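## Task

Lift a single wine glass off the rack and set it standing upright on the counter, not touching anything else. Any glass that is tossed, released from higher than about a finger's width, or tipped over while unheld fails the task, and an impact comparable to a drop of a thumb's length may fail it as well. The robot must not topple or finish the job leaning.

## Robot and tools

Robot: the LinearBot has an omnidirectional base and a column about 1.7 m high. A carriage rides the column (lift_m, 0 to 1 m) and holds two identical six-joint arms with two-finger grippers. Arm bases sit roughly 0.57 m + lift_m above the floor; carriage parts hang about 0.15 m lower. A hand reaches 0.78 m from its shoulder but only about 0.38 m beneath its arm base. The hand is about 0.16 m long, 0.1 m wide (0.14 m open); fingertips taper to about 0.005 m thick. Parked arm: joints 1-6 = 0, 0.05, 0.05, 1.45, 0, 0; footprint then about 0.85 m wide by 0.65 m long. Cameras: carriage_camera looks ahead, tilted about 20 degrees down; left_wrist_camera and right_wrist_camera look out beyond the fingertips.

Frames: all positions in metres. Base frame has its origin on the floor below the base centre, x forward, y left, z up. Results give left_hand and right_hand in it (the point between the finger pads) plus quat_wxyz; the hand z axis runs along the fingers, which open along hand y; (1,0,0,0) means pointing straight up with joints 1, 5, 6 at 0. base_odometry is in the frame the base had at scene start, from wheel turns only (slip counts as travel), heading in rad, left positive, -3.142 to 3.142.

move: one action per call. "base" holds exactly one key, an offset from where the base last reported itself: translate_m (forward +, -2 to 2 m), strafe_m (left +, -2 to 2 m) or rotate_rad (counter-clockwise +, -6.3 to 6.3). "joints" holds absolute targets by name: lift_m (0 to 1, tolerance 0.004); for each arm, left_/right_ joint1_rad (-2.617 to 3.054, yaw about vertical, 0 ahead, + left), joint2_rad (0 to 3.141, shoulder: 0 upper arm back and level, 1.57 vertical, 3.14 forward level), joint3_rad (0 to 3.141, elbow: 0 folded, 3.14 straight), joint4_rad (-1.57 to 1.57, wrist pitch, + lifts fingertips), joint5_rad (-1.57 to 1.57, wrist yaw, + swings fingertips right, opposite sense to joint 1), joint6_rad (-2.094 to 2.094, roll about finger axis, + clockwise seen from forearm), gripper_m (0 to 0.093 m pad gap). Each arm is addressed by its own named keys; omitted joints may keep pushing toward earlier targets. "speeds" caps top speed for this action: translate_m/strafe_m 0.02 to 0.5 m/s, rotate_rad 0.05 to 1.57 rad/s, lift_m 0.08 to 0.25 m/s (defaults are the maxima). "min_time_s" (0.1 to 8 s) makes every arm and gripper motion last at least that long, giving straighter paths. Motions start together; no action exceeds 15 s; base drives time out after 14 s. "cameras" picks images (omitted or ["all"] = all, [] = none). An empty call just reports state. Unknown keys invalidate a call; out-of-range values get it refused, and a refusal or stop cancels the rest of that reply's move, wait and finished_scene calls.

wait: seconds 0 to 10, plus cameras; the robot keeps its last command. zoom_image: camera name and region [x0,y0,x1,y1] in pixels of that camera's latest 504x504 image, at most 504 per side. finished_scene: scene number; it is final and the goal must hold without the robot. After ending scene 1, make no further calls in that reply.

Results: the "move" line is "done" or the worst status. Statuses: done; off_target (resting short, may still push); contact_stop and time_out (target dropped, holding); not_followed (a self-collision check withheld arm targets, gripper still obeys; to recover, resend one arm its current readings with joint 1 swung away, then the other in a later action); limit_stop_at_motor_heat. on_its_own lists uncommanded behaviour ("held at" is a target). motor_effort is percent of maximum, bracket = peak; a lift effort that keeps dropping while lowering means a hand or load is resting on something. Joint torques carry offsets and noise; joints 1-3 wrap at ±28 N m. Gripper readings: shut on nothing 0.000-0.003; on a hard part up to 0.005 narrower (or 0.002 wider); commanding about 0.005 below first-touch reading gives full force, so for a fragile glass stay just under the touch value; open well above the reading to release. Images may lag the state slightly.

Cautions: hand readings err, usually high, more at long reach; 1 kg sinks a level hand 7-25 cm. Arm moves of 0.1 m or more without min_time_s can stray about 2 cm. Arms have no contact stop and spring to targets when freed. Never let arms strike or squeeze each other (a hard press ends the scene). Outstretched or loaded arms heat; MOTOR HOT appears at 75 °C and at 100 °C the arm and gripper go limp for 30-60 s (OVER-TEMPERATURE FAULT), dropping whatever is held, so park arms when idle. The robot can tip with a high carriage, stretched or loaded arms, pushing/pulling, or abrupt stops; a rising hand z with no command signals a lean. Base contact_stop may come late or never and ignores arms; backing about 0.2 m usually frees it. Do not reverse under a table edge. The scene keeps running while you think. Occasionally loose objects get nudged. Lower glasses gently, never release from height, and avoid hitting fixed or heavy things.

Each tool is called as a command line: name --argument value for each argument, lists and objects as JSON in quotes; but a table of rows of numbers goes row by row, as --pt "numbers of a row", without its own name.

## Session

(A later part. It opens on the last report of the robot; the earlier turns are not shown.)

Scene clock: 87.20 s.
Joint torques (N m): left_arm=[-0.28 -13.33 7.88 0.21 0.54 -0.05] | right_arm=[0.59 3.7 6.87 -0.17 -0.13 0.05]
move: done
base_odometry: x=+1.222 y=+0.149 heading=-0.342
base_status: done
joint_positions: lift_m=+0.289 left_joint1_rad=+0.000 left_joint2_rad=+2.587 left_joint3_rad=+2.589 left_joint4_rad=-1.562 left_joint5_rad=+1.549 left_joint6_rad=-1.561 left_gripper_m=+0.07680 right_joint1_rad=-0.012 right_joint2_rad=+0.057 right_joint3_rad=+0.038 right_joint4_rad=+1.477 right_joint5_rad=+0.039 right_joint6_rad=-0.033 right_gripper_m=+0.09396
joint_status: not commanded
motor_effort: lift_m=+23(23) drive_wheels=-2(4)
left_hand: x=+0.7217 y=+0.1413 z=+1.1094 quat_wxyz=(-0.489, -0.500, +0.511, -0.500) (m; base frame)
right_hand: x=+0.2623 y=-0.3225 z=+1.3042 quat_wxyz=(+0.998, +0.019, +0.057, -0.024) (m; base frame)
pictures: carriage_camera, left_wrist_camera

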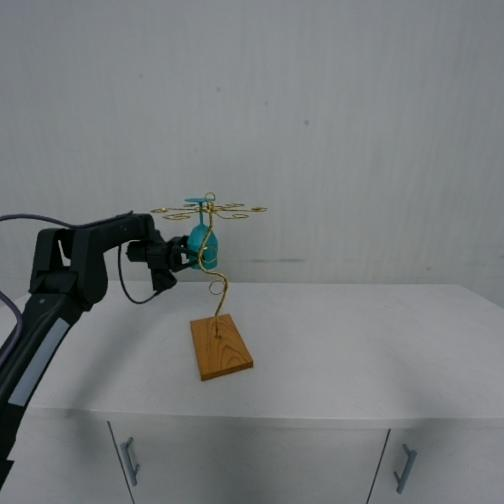

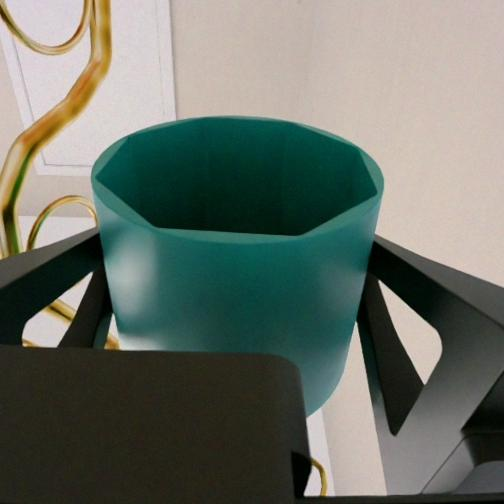

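move --base '{"translate_m": -0.014}' --speeds '{"translate_m": 0.04}' --cameras '[]'

move --base '{"strafe_m": 0.02}' --speeds '{"strafe_m": 0.04}' --cameras '["carriage_camera", "left_wrist_camera"]'

zoom_image --camera "carriage_camera" --region '[150, 180, 250, 280]'

Scene clock: 91.23 s.
Joint torques (N m): left_arm=[-0.27 -13.35 7.75 0.22 0.59 -0.03] | right_arm=[0.61 3.71 7.13 -0.16 -0.11 0.04]
move: done
base_odometry: x=+1.209 y=+0.154 heading=-0.342
base_status: done
joint_positions: lift_m=+0.289 left_joint1_rad=+0.000 left_joint2_rad=+2.587 left_joint3_rad=+2.589 left_joint4_rad=-1.562 left_joint5_rad=+1.549 left_joint6_rad=-1.561 left_gripper_m=+0.07680 right_joint1_rad=-0.012 right_joint2_rad=+0.057 right_joint3_rad=+0.038 right_joint4_rad=+1.476 right_joint5_rad=+0.039 right_joint6_rad=-0.033 right_gripper_m=+0.09396
joint_status: not commanded
motor_effort: lift_m=+23(23) drive_wheels=-2(6)
left_hand: x=+0.7217 y=+0.1413 z=+1.1094 quat_wxyz=(-0.489, -0.500, +0.511, -0.500) (m; base frame)
right_hand: x=+0.2624 y=-0.3225 z=+1.3042 quat_wxyz=(+0.998, +0.019, +0.057, -0.024) (m; base frame)
pictures: none
No camera images: "cameras" was empty.

Scene clock: 92.27 s.
Joint torques (N m): left_arm=[-0.24 -13.33 7.84 0.17 0.63 -0.03] | right_arm=[0.61 3.69 6.95 -0.15 -0.09 0.05]
move: done
base_odometry: x=+1.215 y=+0.172 heading=-0.342
base_status: done
joint_positions: lift_m=+0.289 left_joint1_rad=+0.001 left_joint2_rad=+2.587 left_joint3_rad=+2.589 left_joint4_rad=-1.562 left_joint5_rad=+1.549 left_joint6_rad=-1.561 left_gripper_m=+0.07680 right_joint1_rad=-0.012 right_joint2_rad=+0.057 right_joint3_rad=+0.038 right_joint4_rad=+1.476 right_joint5_rad=+0.039 right_joint6_rad=-0.033 right_gripper_m=+0.09396
joint_status: not commanded
motor_effort: lift_m=+23(23) drive_wheels=-1(5)
left_hand: x=+0.7219 y=+0.1419 z=+1.1094 quat_wxyz=(-0.489, -0.501, +0.510, -0.500) (m; base frame)
right_hand: x=+0.2624 y=-0.3225 z=+1.3042 quat_wxyz=(+0.998, +0.019, +0.057, -0.024) (m; base frame)
pictures: carriage_camera, left_wrist_camera

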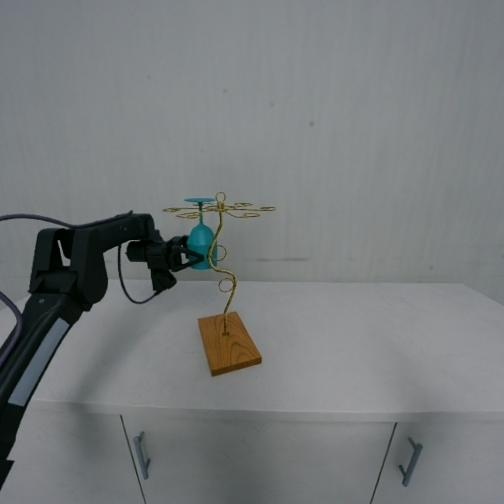

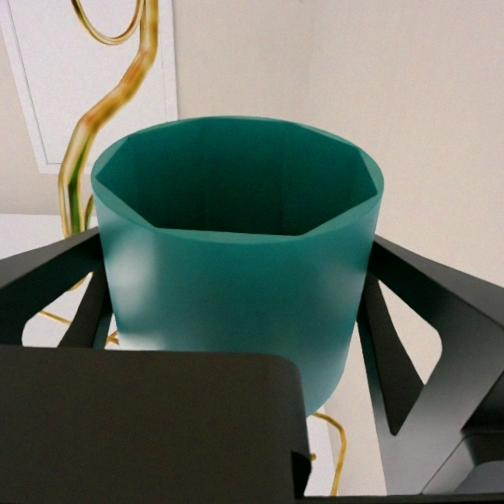

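Scaled by 5.040 from the camera's 504x504 image, which has a finer 720x720 frame.

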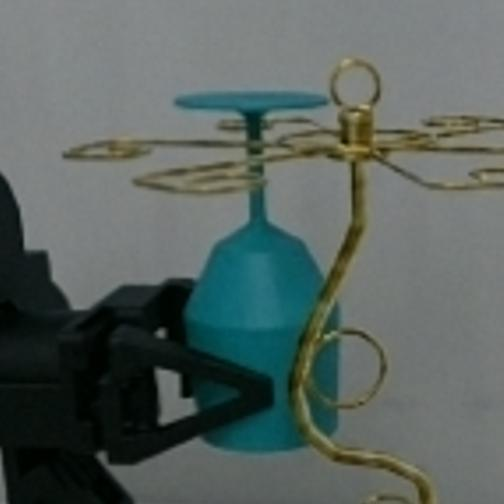

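move --base '{"translate_m": -0.01}' --speeds '{"translate_m": 0.04}' --cameras '[]'

move --base '{"strafe_m": 0.022}' --speeds '{"strafe_m": 0.04}' --cameras '["carriage_camera", "left_wrist_camera"]'

zoom_image --camera "carriage_camera" --region '[150, 180, 250, 280]'

zoom_image --camera "left_wrist_camera" --region '[254, 254, 504, 504]'

Scene clock: 94.13 s.
Joint torques (N m): left_arm=[-0.39 -13.31 7.95 0.24 0.62 -0.06] | right_arm=[0.69 3.71 6.94 -0.18 -0.11 0.04]
move: done
base_odometry: x=+1.206 y=+0.176 heading=-0.342
base_status: done
joint_positions: lift_m=+0.289 left_joint1_rad=+0.001 left_joint2_rad=+2.587 left_joint3_rad=+2.589 left_joint4_rad=-1.562 left_joint5_rad=+1.549 left_joint6_rad=-1.561 left_gripper_m=+0.07680 right_joint1_rad=-0.012 right_joint2_rad=+0.057 right_joint3_rad=+0.038 right_joint4_rad=+1.476 right_joint5_rad=+0.039 right_joint6_rad=-0.033 right_gripper_m=+0.09396
joint_status: not commanded
motor_effort: lift_m=+23(23) drive_wheels=-2(5)
left_hand: x=+0.7219 y=+0.1419 z=+1.1094 quat_wxyz=(-0.489, -0.501, +0.510, -0.500) (m; base frame)
right_hand: x=+0.2624 y=-0.3225 z=+1.3042 quat_wxyz=(+0.998, +0.019, +0.057, -0.024) (m; base frame)
pictures: none
No camera images: "cameras" was empty.

Scene clock: 95.23 s.
Joint torques (N m): left_arm=[-0.39 -13.24 7.83 0.2 0.61 -0.02] | right_arm=[0.7 3.64 6.99 -0.14 -0.12 0.04]
move: done
base_odometry: x=+1.213 y=+0.197 heading=-0.342
base_status: done
joint_positions: lift_m=+0.289 left_joint1_rad=+0.000 left_joint2_rad=+2.587 left_joint3_rad=+2.589 left_joint4_rad=-1.562 left_joint5_rad=+1.549 left_joint6_rad=-1.561 left_gripper_m=+0.07680 right_joint1_rad=-0.012 right_joint2_rad=+0.057 right_joint3_rad=+0.038 right_joint4_rad=+1.476 right_joint5_rad=+0.039 right_joint6_rad=-0.033 right_gripper_m=+0.09396
joint_status: not commanded
motor_effort: lift_m=+23(23) drive_wheels=-1(5)
left_hand: x=+0.7218 y=+0.1415 z=+1.1094 quat_wxyz=(-0.489, -0.500, +0.511, -0.500) (m; base frame)
right_hand: x=+0.2624 y=-0.3225 z=+1.3042 quat_wxyz=(+0.998, +0.019, +0.057, -0.024) (m; base frame)
pictures: carriage_camera, left_wrist_camera

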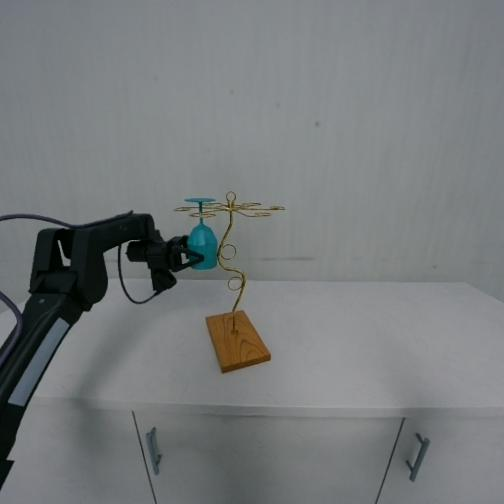

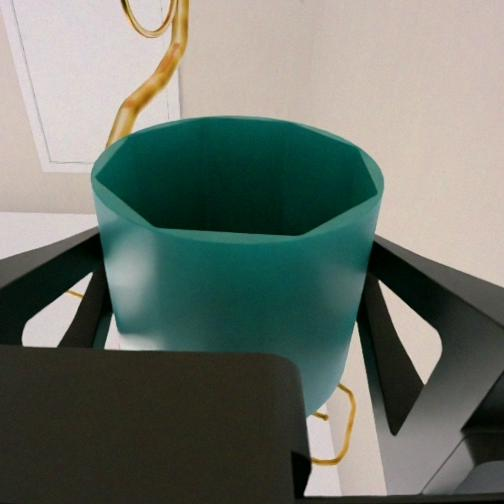

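Scaled by 5.040 from the camera's 504x504 image, which has a finer 720x720 frame.

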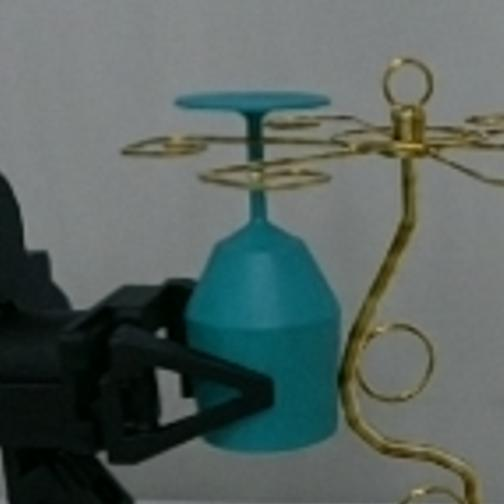

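Scaled by 2.016 from the camera's 504x504 image, which has a finer 720x720 frame.

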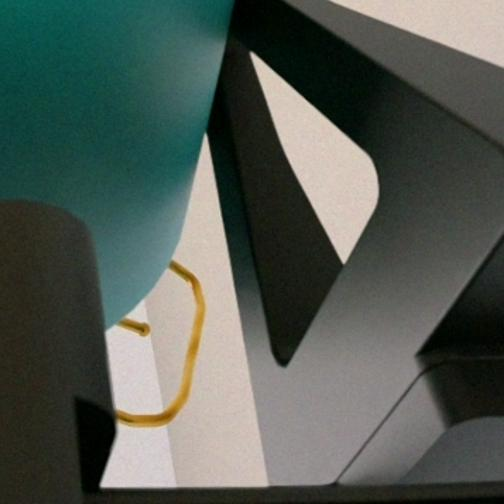

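move --base '{"strafe_m": 0.026}' --speeds '{"strafe_m": 0.05}' --cameras '[]'

move --base '{"translate_m": 0.012}' --speeds '{"translate_m": 0.04}' --cameras '["carriage_camera"]'

zoom_image --camera "carriage_camera" --region '[150, 180, 250, 280]'

Scene clock: 103.60 s.
Joint torques (N m): left_arm=[-0.12 -13.19 7.69 0.21 0.63 -0.04] | right_arm=[0.66 3.71 6.9 -0.1 -0.13 0.03]
move: done
base_odometry: x=+1.222 y=+0.221 heading=-0.342
base_status: done
joint_positions: lift_m=+0.289 left_joint1_rad=+0.000 left_joint2_rad=+2.587 left_joint3_rad=+2.589 left_joint4_rad=-1.562 left_joint5_rad=+1.549 left_joint6_rad=-1.561 left_gripper_m=+0.07680 right_joint1_rad=-0.012 right_joint2_rad=+0.057 right_joint3_rad=+0.038 right_joint4_rad=+1.476 right_joint5_rad=+0.039 right_joint6_rad=-0.033 right_gripper_m=+0.09396
joint_status: not commanded
motor_effort: lift_m=+23(23) drive_wheels=-3(5)
left_hand: x=+0.7217 y=+0.1413 z=+1.1094 quat_wxyz=(-0.489, -0.500, +0.511, -0.500) (m; base frame)
right_hand: x=+0.2624 y=-0.3225 z=+1.3042 quat_wxyz=(+0.998, +0.019, +0.057, -0.024) (m; base frame)
pictures: none
No camera images: "cameras" was empty.

Scene clock: 104.37 s.
Joint torques (N m): left_arm=[-0.16 -13.35 7.77 0.15 0.57 -0.04] | right_arm=[0.64 3.7 6.95 -0.17 -0.12 0.04]
move: done
base_odometry: x=+1.233 y=+0.217 heading=-0.341
base_status: done
joint_positions: lift_m=+0.289 left_joint1_rad=+0.000 left_joint2_rad=+2.587 left_joint3_rad=+2.589 left_joint4_rad=-1.562 left_joint5_rad=+1.548 left_joint6_rad=-1.561 left_gripper_m=+0.07680 right_joint1_rad=-0.012 right_joint2_rad=+0.057 right_joint3_rad=+0.038 right_joint4_rad=+1.477 right_joint5_rad=+0.039 right_joint6_rad=-0.033 right_gripper_m=+0.09396
joint_status: not commanded
motor_effort: lift_m=+23(23) drive_wheels=+1(5)
left_hand: x=+0.7217 y=+0.1413 z=+1.1093 quat_wxyz=(-0.489, -0.500, +0.511, -0.499) (m; base frame)
right_hand: x=+0.2623 y=-0.3225 z=+1.3042 quat_wxyz=(+0.998, +0.019, +0.057, -0.024) (m; base frame)
pictures: carriage_camera

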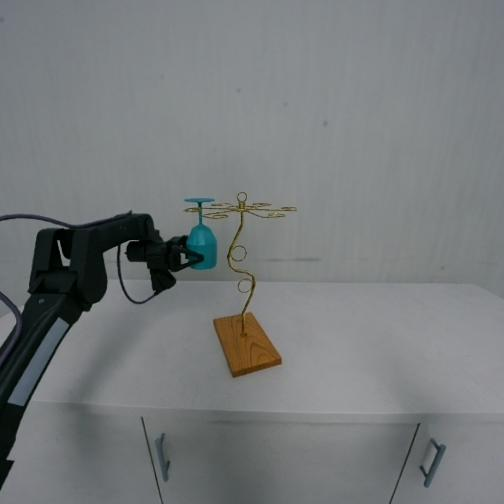

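Scaled by 5.040 from the camera's 504x504 image, which has a finer 720x720 frame.

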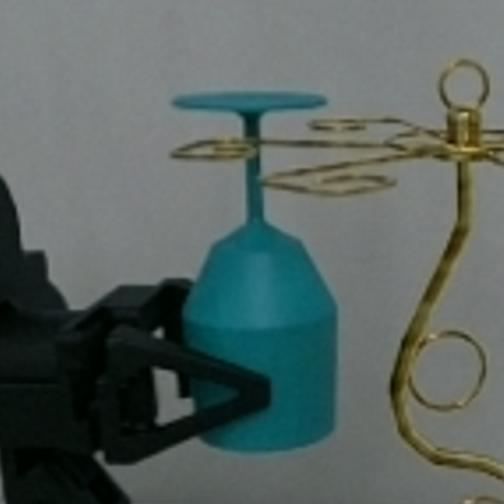

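move --base '{"strafe_m": 0.25}' --speeds '{"strafe_m": 0.12}' --cameras '["carriage_camera"]'

move --joints '{"left_joint6_rad": 0.0}' --min_time_s 3 --cameras '["carriage_camera", "left_wrist_camera"]'

Scene clock: 109.30 s.
Joint torques (N m): left_arm=[-0.28 -13.22 7.71 0.24 0.58 -0.02] | right_arm=[0.65 3.73 6.93 -0.1 -0.11 0.04]
move: done
base_odometry: x=+1.317 y=+0.453 heading=-0.342
base_status: done
joint_positions: lift_m=+0.289 left_joint1_rad=-0.001 left_joint2_rad=+2.587 left_joint3_rad=+2.589 left_joint4_rad=-1.562 left_joint5_rad=+1.548 left_joint6_rad=-1.561 left_gripper_m=+0.07680 right_joint1_rad=-0.012 right_joint2_rad=+0.057 right_joint3_rad=+0.038 right_joint4_rad=+1.477 right_joint5_rad=+0.039 right_joint6_rad=-0.033 right_gripper_m=+0.09396
joint_status: not commanded
motor_effort: lift_m=+23(23) drive_wheels=-2(6)
left_hand: x=+0.7217 y=+0.1411 z=+1.1093 quat_wxyz=(-0.489, -0.500, +0.511, -0.499) (m; base frame)
right_hand: x=+0.2623 y=-0.3225 z=+1.3042 quat_wxyz=(+0.998, +0.019, +0.057, -0.024) (m; base frame)
pictures: carriage_camera

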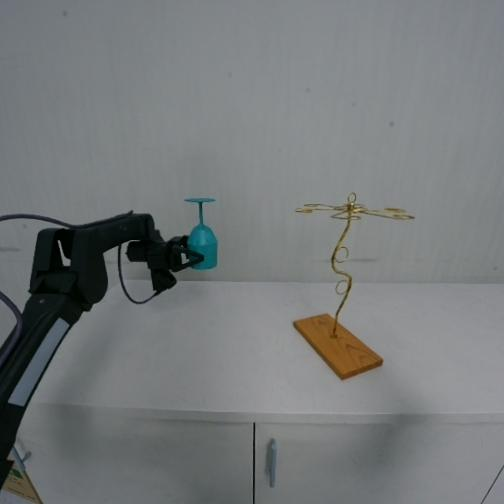

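Scene clock: 112.63 s.
Joint torques (N m): left_arm=[-0.25 -13.46 7.91 0.3 0.59 0.17] | right_arm=[0.66 3.64 6.97 -0.12 -0.12 0.05]
move: done
base_odometry: x=+1.317 y=+0.453 heading=-0.342
base_status: not commanded
joint_positions: lift_m=+0.289 left_joint1_rad=-0.001 left_joint2_rad=+2.587 left_joint3_rad=+2.589 left_joint4_rad=-1.562 left_joint5_rad=+1.548 left_joint6_rad=-0.007 left_gripper_m=+0.07680 right_joint1_rad=-0.012 right_joint2_rad=+0.057 right_joint3_rad=+0.038 right_joint4_rad=+1.477 right_joint5_rad=+0.039 right_joint6_rad=-0.033 right_gripper_m=+0.09396
joint_status: all done
motor_effort: lift_m=+23(23) drive_wheels=-2(2)
left_hand: x=+0.7217 y=+0.1411 z=+1.1093 quat_wxyz=(+0.001, +0.002, +0.715, -0.699) (m; base frame)
right_hand: x=+0.2623 y=-0.3225 z=+1.3042 quat_wxyz=(+0.998, +0.019, +0.057, -0.024) (m; base frame)
pictures: carriage_camera, left_wrist_camera

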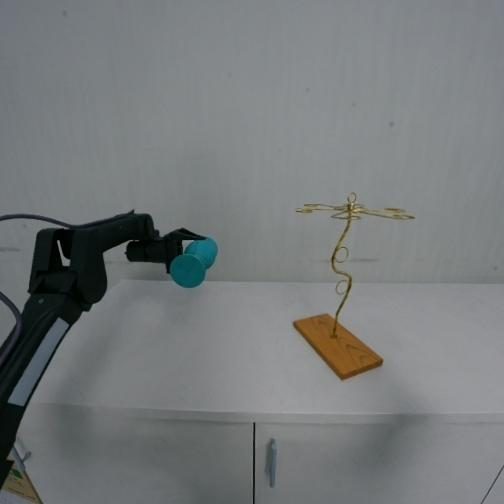

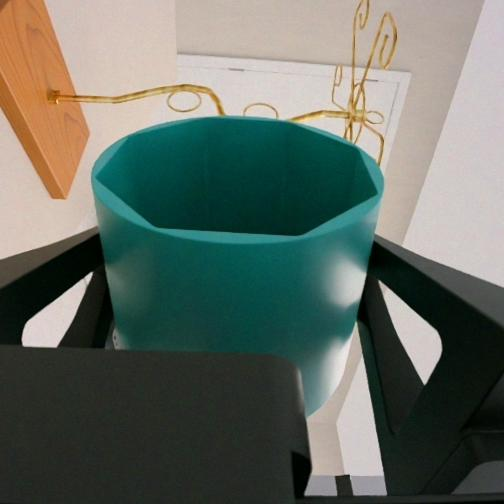

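move --joints '{"left_joint1_rad": 0.0, "left_joint2_rad": 2.54, "left_joint3_rad": 2.19, "left_joint4_rad": 0.36, "left_joint5_rad": 1.57, "left_joint6_rad": 0.02}' --min_time_s 4 --cameras '["carriage_camera", "left_wrist_camera"]'

zoom_image --camera "carriage_camera" --region '[90, 160, 290, 360]'

Scene clock: 118.47 s.
Joint torques (N m): left_arm=[-0.23 -19.81 7.16 1.47 0.06 0.14] | right_arm=[0.62 3.7 6.95 -0.14 -0.12 0.04]
move: done
MOTOR HOT: joint 2 (shoulder) of the left arm reports 75 °C; the controller stops that arm at 100 °C. To cool a motor, set the load down, stop pushing, or move to a pose that needs little force.
base_odometry: x=+1.317 y=+0.453 heading=-0.342
base_status: not commanded
joint_positions: lift_m=+0.289 left_joint1_rad=-0.001 left_joint2_rad=+2.587 left_joint3_rad=+2.199 left_joint4_rad=+0.346 left_joint5_rad=+1.549 left_joint6_rad=+0.010 left_gripper_m=+0.07680 right_joint1_rad=-0.012 right_joint2_rad=+0.057 right_joint3_rad=+0.038 right_joint4_rad=+1.477 right_joint5_rad=+0.039 right_joint6_rad=-0.033 right_gripper_m=+0.09396
joint_status: all done
joint sent to its limit — left_joint5_rad, upper limit.
motor_effort: lift_m=+23(23) drive_wheels=-2(2)
left_hand: x=+0.8032 y=+0.1411 z=+1.0862 quat_wxyz=(+0.497, +0.487, +0.514, -0.502) (m; base frame)
right_hand: x=+0.2623 y=-0.3225 z=+1.3042 quat_wxyz=(+0.998, +0.019, +0.057, -0.024) (m; base frame)
pictures: carriage_camera, left_wrist_camera

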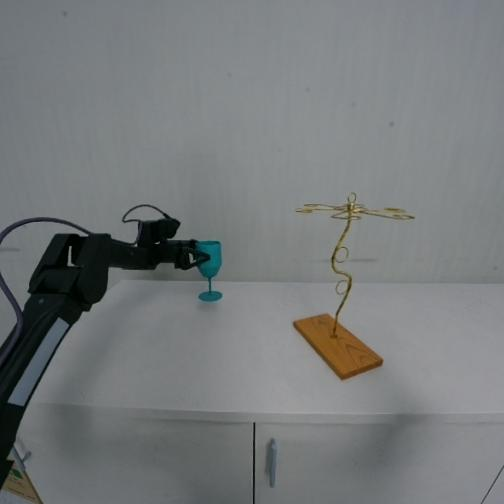

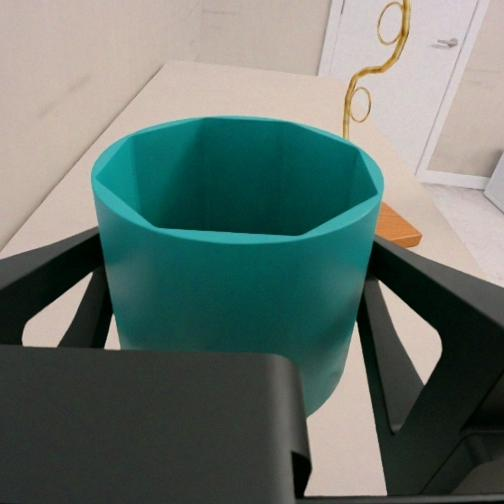

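Scaled by 2.520 from the camera's 504x504 image, which has a finer 720x720 frame.

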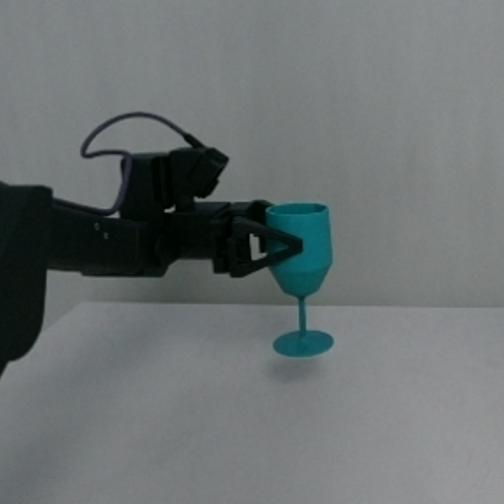

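move --joints '{"lift_m": 0.259, "left_joint4_rad": 0.42}' --speeds '{"lift_m": 0.08}' --min_time_s 1 --cameras '["carriage_camera"]'

zoom_image --camera "carriage_camera" --region '[150, 220, 260, 330]'

Scene clock: 121.87 s.
Joint torques (N m): left_arm=[-0.17 -19.32 7.57 1.37 0.06 0.13] | right_arm=[0.64 3.7 6.94 -0.12 -0.12 0.05]
move: done
MOTOR HOT: still on. Joint 2 (shoulder) of the left arm reports 78 °C.
base_odometry: x=+1.317 y=+0.453 heading=-0.342
base_status: not commanded
joint_positions: lift_m=+0.259 left_joint1_rad=-0.001 left_joint2_rad=+2.583 left_joint3_rad=+2.193 left_joint4_rad=+0.406 left_joint5_rad=+1.549 left_joint6_rad=+0.011 left_gripper_m=+0.07680 right_joint1_rad=-0.012 right_joint2_rad=+0.057 right_joint3_rad=+0.038 right_joint4_rad=+1.477 right_joint5_rad=+0.039 right_joint6_rad=-0.033 right_gripper_m=+0.09396
joint_status: all done
motor_effort: lift_m=+21(21) drive_wheels=-2(2)
left_hand: x=+0.8027 y=+0.1411 z=+1.0612 quat_wxyz=(+0.512, +0.501, +0.499, -0.488) (m; base frame)
right_hand: x=+0.2623 y=-0.3225 z=+1.2745 quat_wxyz=(+0.998, +0.019, +0.057, -0.024) (m; base frame)
pictures: carriage_camera

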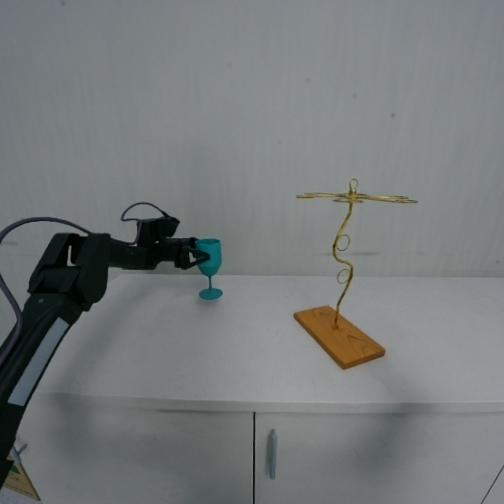

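Scaled by 4.582 from the camera's 504x504 image, which has a finer 720x720 frame.

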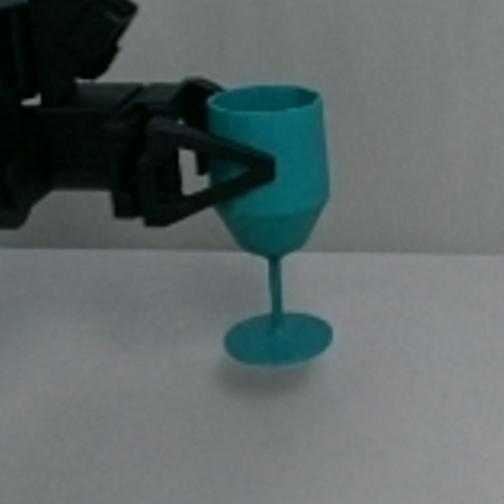

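move --joints '{"lift_m": 0.239}' --speeds '{"lift_m": 0.08}' --cameras '["carriage_camera"]'

zoom_image --camera "carriage_camera" --region '[150, 220, 260, 330]'

Scene clock: 123.50 s.
Joint torques (N m): left_arm=[-0.03 -19.07 8.06 1.31 0.04 0.14] | right_arm=[0.59 3.74 6.84 -0.11 -0.11 0.05]
move: done
MOTOR HOT: still on. Joint 2 (shoulder) of the left arm reports 79 °C.
base_odometry: x=+1.317 y=+0.453 heading=-0.342
base_status: not commanded
joint_positions: lift_m=+0.239 left_joint1_rad=-0.001 left_joint2_rad=+2.580 left_joint3_rad=+2.191 left_joint4_rad=+0.413 left_joint5_rad=+1.549 left_joint6_rad=+0.011 left_gripper_m=+0.07680 right_joint1_rad=-0.012 right_joint2_rad=+0.057 right_joint3_rad=+0.038 right_joint4_rad=+1.477 right_joint5_rad=+0.039 right_joint6_rad=-0.033 right_gripper_m=+0.09396
joint_status: all done
motor_effort: lift_m=+21(21) drive_wheels=-2(2)
left_hand: x=+0.8023 y=+0.1411 z=+1.0429 quat_wxyz=(+0.514, +0.503, +0.497, -0.486) (m; base frame)
right_hand: x=+0.2623 y=-0.3225 z=+1.2545 quat_wxyz=(+0.998, +0.019, +0.057, -0.024) (m; base frame)
pictures: carriage_camera

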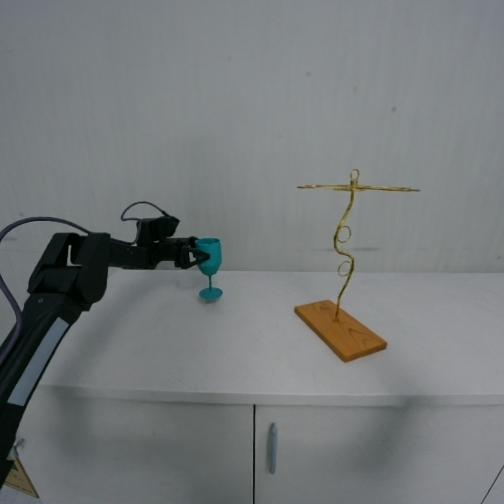

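Scaled by 4.582 from the camera's 504x504 image, which has a finer 720x720 frame.

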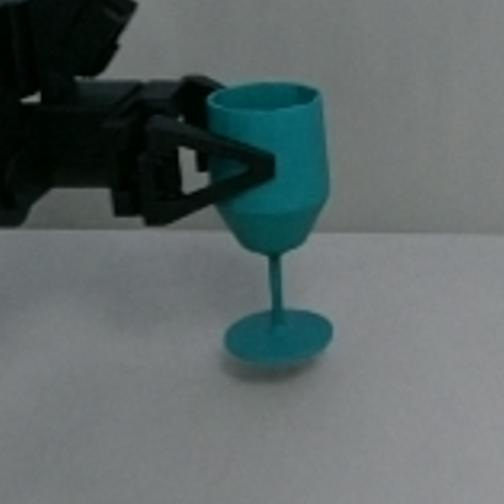

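move --joints '{"lift_m": 0.227}' --speeds '{"lift_m": 0.08}' --cameras '["carriage_camera"]'

zoom_image --camera "carriage_camera" --region '[150, 220, 260, 330]'

Scene clock: 124.77 s.
Joint torques (N m): left_arm=[-0.12 -18.8 8.13 1.32 0.02 0.13] | right_arm=[0.61 3.71 6.93 -0.08 -0.12 0.05]
move: done
MOTOR HOT: still on. Joint 2 (shoulder) of the left arm reports 79 °C.
base_odometry: x=+1.317 y=+0.453 heading=-0.342
base_status: not commanded
joint_positions: lift_m=+0.227 left_joint1_rad=-0.001 left_joint2_rad=+2.578 left_joint3_rad=+2.189 left_joint4_rad=+0.414 left_joint5_rad=+1.549 left_joint6_rad=+0.011 left_gripper_m=+0.07680 right_joint1_rad=-0.012 right_joint2_rad=+0.057 right_joint3_rad=+0.038 right_joint4_rad=+1.477 right_joint5_rad=+0.039 right_joint6_rad=-0.033 right_gripper_m=+0.09396
joint_status: all done
motor_effort: lift_m=+21(21) drive_wheels=-2(2)
left_hand: x=+0.8020 y=+0.1411 z=+1.0314 quat_wxyz=(+0.514, +0.503, +0.496, -0.486) (m; base frame)
right_hand: x=+0.2623 y=-0.3225 z=+1.2425 quat_wxyz=(+0.998, +0.019, +0.057, -0.024) (m; base frame)
pictures: carriage_camera

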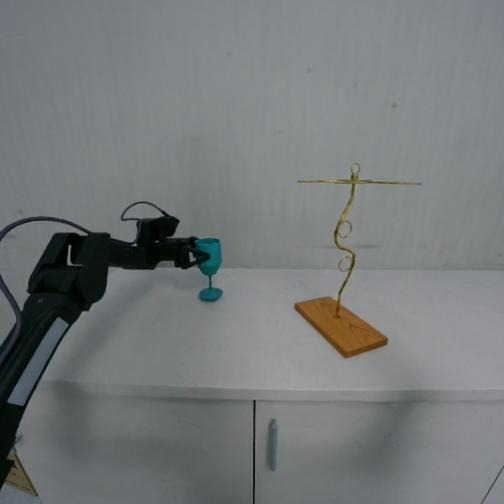

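Scaled by 4.582 from the camera's 504x504 image, which has a finer 720x720 frame.

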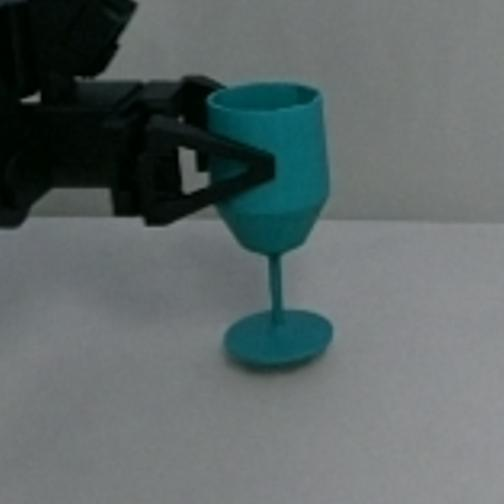

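move --joints '{"lift_m": 0.221}' --speeds '{"lift_m": 0.08}' --cameras '[]'

move --joints '{"lift_m": 0.215}' --speeds '{"lift_m": 0.08}' --cameras '["carriage_camera"]'

zoom_image --camera "carriage_camera" --region '[150, 220, 260, 330]'

Scene clock: 135.03 s.
Joint torques (N m): left_arm=[-0.17 -18.86 8.28 1.33 0.06 0.12] | right_arm=[0.65 3.78 6.9 -0.14 -0.12 0.05]
move: done
MOTOR HOT: still on. Joint 2 (shoulder) of the left arm reports 80 °C.
base_odometry: x=+1.317 y=+0.453 heading=-0.342
base_status: not commanded
joint_positions: lift_m=+0.221 left_joint1_rad=-0.001 left_joint2_rad=+2.577 left_joint3_rad=+2.187 left_joint4_rad=+0.414 left_joint5_rad=+1.549 left_joint6_rad=+0.011 left_gripper_m=+0.07680 right_joint1_rad=-0.012 right_joint2_rad=+0.057 right_joint3_rad=+0.038 right_joint4_rad=+1.477 right_joint5_rad=+0.039 right_joint6_rad=-0.033 right_gripper_m=+0.09396
joint_status: all done
motor_effort: lift_m=+20(21) drive_wheels=-2(2)
left_hand: x=+0.8018 y=+0.1411 z=+1.0256 quat_wxyz=(+0.514, +0.503, +0.496, -0.486) (m; base frame)
right_hand: x=+0.2623 y=-0.3225 z=+1.2365 quat_wxyz=(+0.998, +0.019, +0.057, -0.024) (m; base frame)
pictures: none
No camera images: "cameras" was empty.

Scene clock: 135.53 s.
Joint torques (N m): left_arm=[-0.21 -18.67 8.46 1.32 0.01 0.14] | right_arm=[0.62 3.66 6.83 -0.15 -0.11 0.03]
move: done
MOTOR HOT: still on. Joint 2 (shoulder) of the left arm reports 80 °C.
base_odometry: x=+1.317 y=+0.453 heading=-0.342
base_status: not commanded
joint_positions: lift_m=+0.215 left_joint1_rad=-0.001 left_joint2_rad=+2.574 left_joint3_rad=+2.186 left_joint4_rad=+0.415 left_joint5_rad=+1.549 left_joint6_rad=+0.011 left_gripper_m=+0.07680 right_joint1_rad=-0.012 right_joint2_rad=+0.057 right_joint3_rad=+0.038 right_joint4_rad=+1.477 right_joint5_rad=+0.039 right_joint6_rad=-0.033 right_gripper_m=+0.09396
joint_status: all done
motor_effort: lift_m=+20(21) drive_wheels=-2(2)
left_hand: x=+0.8015 y=+0.1411 z=+1.0210 quat_wxyz=(+0.515, +0.504, +0.495, -0.485) (m; base frame)
right_hand: x=+0.2623 y=-0.3225 z=+1.2306 quat_wxyz=(+0.998, +0.019, +0.057, -0.024) (m; base frame)
pictures: carriage_camera

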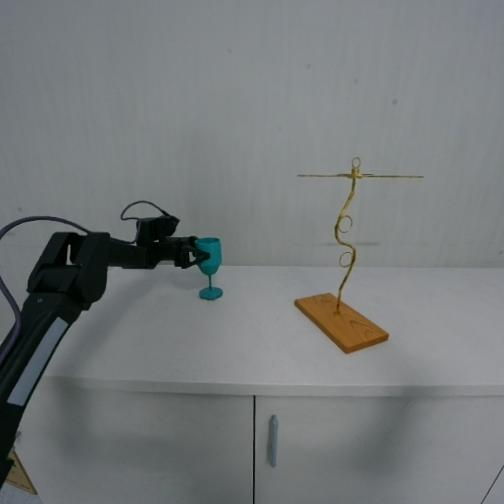

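Scaled by 4.582 from the camera's 504x504 image, which has a finer 720x720 frame.

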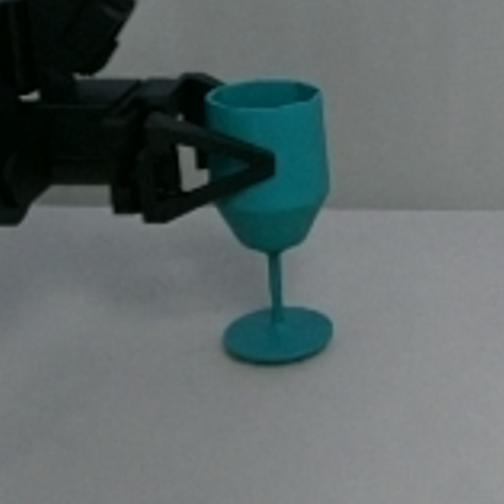

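move --joints '{"lift_m": 0.212}' --speeds '{"lift_m": 0.08}' --cameras '["carriage_camera","left_wrist_camera"]'

Scene clock: 140.37 s.
Joint torques (N m): left_arm=[-0.23 -18.51 8.38 1.35 0 0.11] | right_arm=[0.62 3.74 6.93 -0.1 -0.14 0.06]
move: done
MOTOR HOT: still on. Joint 2 (shoulder) of the left arm reports 81 °C.
base_odometry: x=+1.317 y=+0.453 heading=-0.342
base_status: not commanded
joint_positions: lift_m=+0.212 left_joint1_rad=-0.001 left_joint2_rad=+2.574 left_joint3_rad=+2.186 left_joint4_rad=+0.415 left_joint5_rad=+1.549 left_joint6_rad=+0.011 left_gripper_m=+0.07680 right_joint1_rad=-0.012 right_joint2_rad=+0.057 right_joint3_rad=+0.038 right_joint4_rad=+1.476 right_joint5_rad=+0.039 right_joint6_rad=-0.033 right_gripper_m=+0.09396
joint_status: all done
motor_effort: lift_m=+20(20) drive_wheels=-1(2)
left_hand: x=+0.8015 y=+0.1411 z=+1.0180 quat_wxyz=(+0.515, +0.504, +0.496, -0.485) (m; base frame)
right_hand: x=+0.2624 y=-0.3225 z=+1.2276 quat_wxyz=(+0.998, +0.019, +0.057, -0.024) (m; base frame)
pictures: carriage_camera, left_wrist_camera

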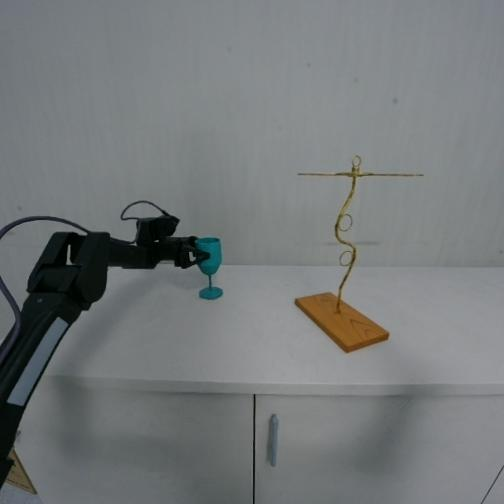

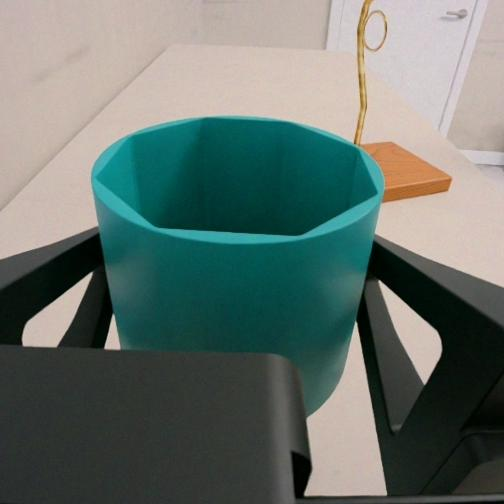

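zoom_image --camera "carriage_camera" --region '[170, 220, 250, 310]'

move --joints '{"lift_m": 0.207}' --speeds '{"lift_m": 0.08}' --cameras '["carriage_camera"]'

zoom_image --camera "carriage_camera" --region '[170, 220, 250, 310]'

Scaled by 5.600 from the camera's 504x504 image, which has a finer 720x720 frame.

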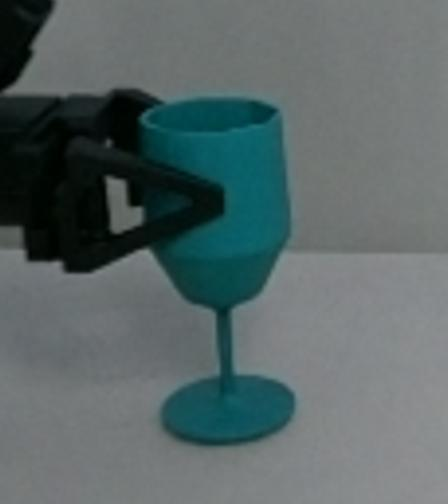

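Scene clock: 142.00 s.
Joint torques (N m): left_arm=[-0.4 -18.25 8.38 1.27 0 0.12] | right_arm=[0.65 3.77 6.9 -0.13 -0.12 0.04]
move: done
MOTOR HOT: still on. Joint 2 (shoulder) of the left arm reports 81 °C.
base_odometry: x=+1.317 y=+0.453 heading=-0.342
base_status: not commanded
joint_positions: lift_m=+0.207 left_joint1_rad=-0.001 left_joint2_rad=+2.573 left_joint3_rad=+2.186 left_joint4_rad=+0.418 left_joint5_rad=+1.549 left_joint6_rad=+0.011 left_gripper_m=+0.07680 right_joint1_rad=-0.012 right_joint2_rad=+0.057 right_joint3_rad=+0.038 right_joint4_rad=+1.476 right_joint5_rad=+0.039 right_joint6_rad=-0.033 right_gripper_m=+0.09396
joint_status: all done
motor_effort: lift_m=+20(21) drive_wheels=-1(2)
left_hand: x=+0.8013 y=+0.1411 z=+1.0139 quat_wxyz=(+0.516, +0.505, +0.495, -0.484) (m; base frame)
right_hand: x=+0.2625 y=-0.3225 z=+1.2226 quat_wxyz=(+0.998, +0.019, +0.058, -0.024) (m; base frame)
pictures: carriage_camera

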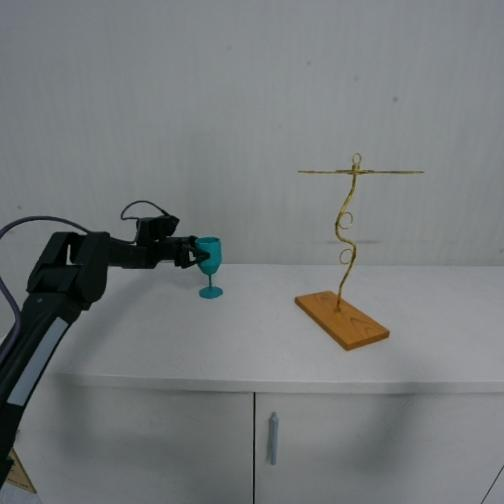

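Scaled by 5.600 from the camera's 504x504 image, which has a finer 720x720 frame.

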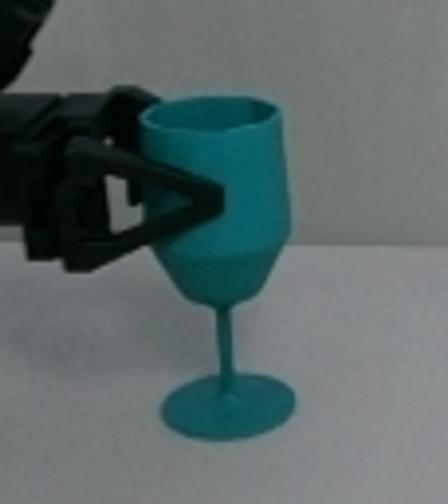

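move --joints '{"lift_m": 0.202}' --speeds '{"lift_m": 0.08}' --cameras '["carriage_camera"]'

zoom_image --camera "carriage_camera" --region '[170, 220, 250, 310]'

Scene clock: 143.90 s.
Joint torques (N m): left_arm=[-0.31 -17.98 8.28 1.21 0.07 0.15] | right_arm=[0.58 3.67 6.84 -0.13 -0.13 0.04]
move: done
MOTOR HOT: still on. Joint 2 (shoulder) of the left arm reports 81 °C.
base_odometry: x=+1.317 y=+0.453 heading=-0.342
base_status: not commanded
joint_positions: lift_m=+0.202 left_joint1_rad=-0.001 left_joint2_rad=+2.568 left_joint3_rad=+2.186 left_joint4_rad=+0.423 left_joint5_rad=+1.548 left_joint6_rad=+0.009 left_gripper_m=+0.07680 right_joint1_rad=-0.012 right_joint2_rad=+0.057 right_joint3_rad=+0.038 right_joint4_rad=+1.476 right_joint5_rad=+0.039 right_joint6_rad=-0.033 right_gripper_m=+0.09396
joint_status: all done
motor_effort: lift_m=+19(20) drive_wheels=-1(1)
left_hand: x=+0.8009 y=+0.1411 z=+1.0120 quat_wxyz=(+0.518, +0.507, +0.493, -0.482) (m; base frame)
right_hand: x=+0.2625 y=-0.3225 z=+1.2176 quat_wxyz=(+0.998, +0.019, +0.058, -0.024) (m; base frame)
pictures: carriage_camera

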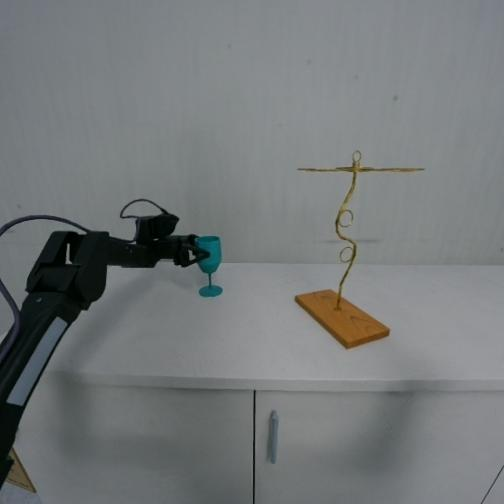

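Scaled by 5.600 from the camera's 504x504 image, which has a finer 720x720 frame.

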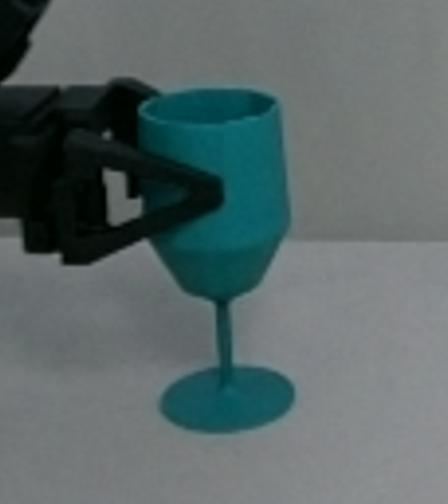

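move --joints '{"left_gripper_m": 0.093}' --min_time_s 2.5 --cameras '["carriage_camera","left_wrist_camera"]'

zoom_image --camera "carriage_camera" --region '[170, 220, 250, 310]'

Scene clock: 147.93 s.
Joint torques (N m): left_arm=[-0.18 -17.99 8.29 1.24 0.06 0.16] | right_arm=[0.68 3.71 6.94 -0.12 -0.12 0.07]
move: done
MOTOR HOT: still on. Joint 2 (shoulder) of the left arm reports 82 °C.
base_odometry: x=+1.317 y=+0.453 heading=-0.342
base_status: not commanded
joint_positions: lift_m=+0.202 left_joint1_rad=-0.001 left_joint2_rad=+2.568 left_joint3_rad=+2.186 left_joint4_rad=+0.423 left_joint5_rad=+1.548 left_joint6_rad=+0.010 left_gripper_m=+0.09292 right_joint1_rad=-0.012 right_joint2_rad=+0.057 right_joint3_rad=+0.038 right_joint4_rad=+1.476 right_joint5_rad=+0.039 right_joint6_rad=-0.033 right_gripper_m=+0.09396
joint_status: all done
motor_effort: lift_m=+19(20) drive_wheels=-1(1)
left_hand: x=+0.8009 y=+0.1411 z=+1.0120 quat_wxyz=(+0.518, +0.507, +0.492, -0.482) (m; base frame)
right_hand: x=+0.2625 y=-0.3225 z=+1.2176 quat_wxyz=(+0.998, +0.019, +0.058, -0.024) (m; base frame)
pictures: carriage_camera, left_wrist_camera

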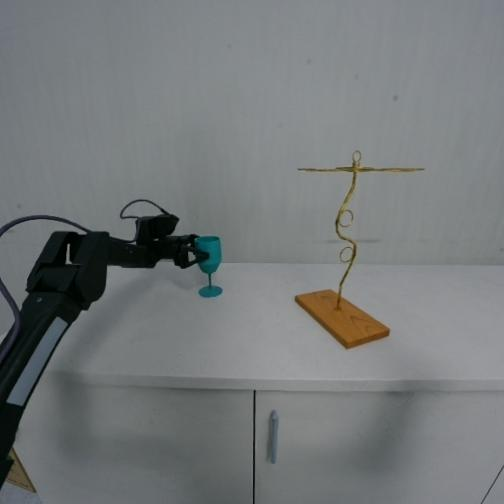

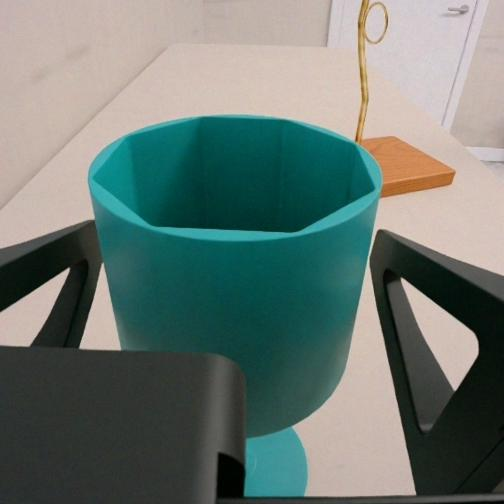

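Scaled by 5.600 from the camera's 504x504 image, which has a finer 720x720 frame.

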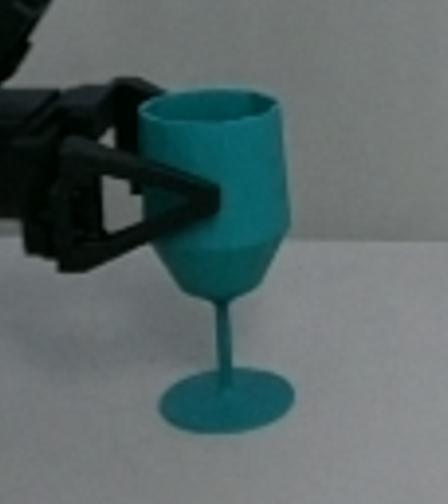

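move --base '{"strafe_m": 0.06}' --speeds '{"strafe_m": 0.04}' --cameras '["carriage_camera","left_wrist_camera"]'

Scene clock: 151.40 s.
Joint torques (N m): left_arm=[-0.44 -17.89 8.42 1.26 0.03 0.14] | right_arm=[0.64 3.66 7.02 -0.13 -0.11 0.06]
move: done
MOTOR HOT: still on. Joint 2 (shoulder) of the left arm reports 83 °C.
base_odometry: x=+1.337 y=+0.509 heading=-0.342
base_status: done
joint_positions: lift_m=+0.202 left_joint1_rad=+0.000 left_joint2_rad=+2.568 left_joint3_rad=+2.186 left_joint4_rad=+0.423 left_joint5_rad=+1.548 left_joint6_rad=+0.010 left_gripper_m=+0.09292 right_joint1_rad=-0.012 right_joint2_rad=+0.057 right_joint3_rad=+0.038 right_joint4_rad=+1.476 right_joint5_rad=+0.039 right_joint6_rad=-0.033 right_gripper_m=+0.09396
joint_status: not commanded
motor_effort: lift_m=+19(20) drive_wheels=-2(6)
left_hand: x=+0.8011 y=+0.1417 z=+1.0120 quat_wxyz=(+0.518, +0.507, +0.493, -0.481) (m; base frame)
right_hand: x=+0.2625 y=-0.3225 z=+1.2176 quat_wxyz=(+0.998, +0.019, +0.058, -0.024) (m; base frame)
pictures: carriage_camera, left_wrist_camera

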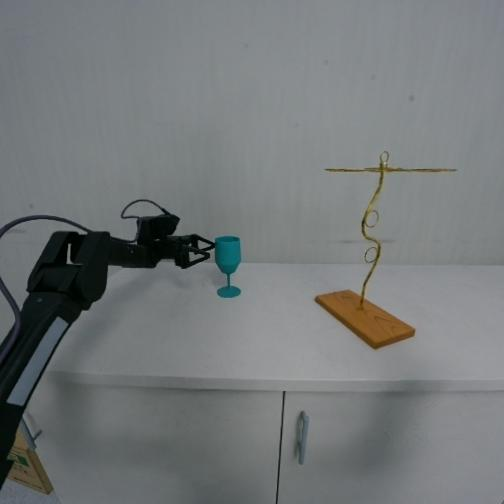

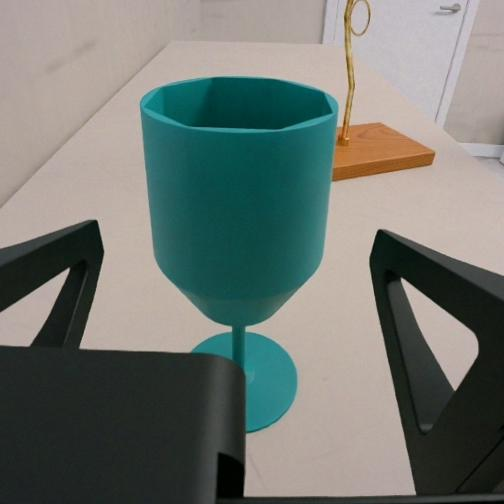

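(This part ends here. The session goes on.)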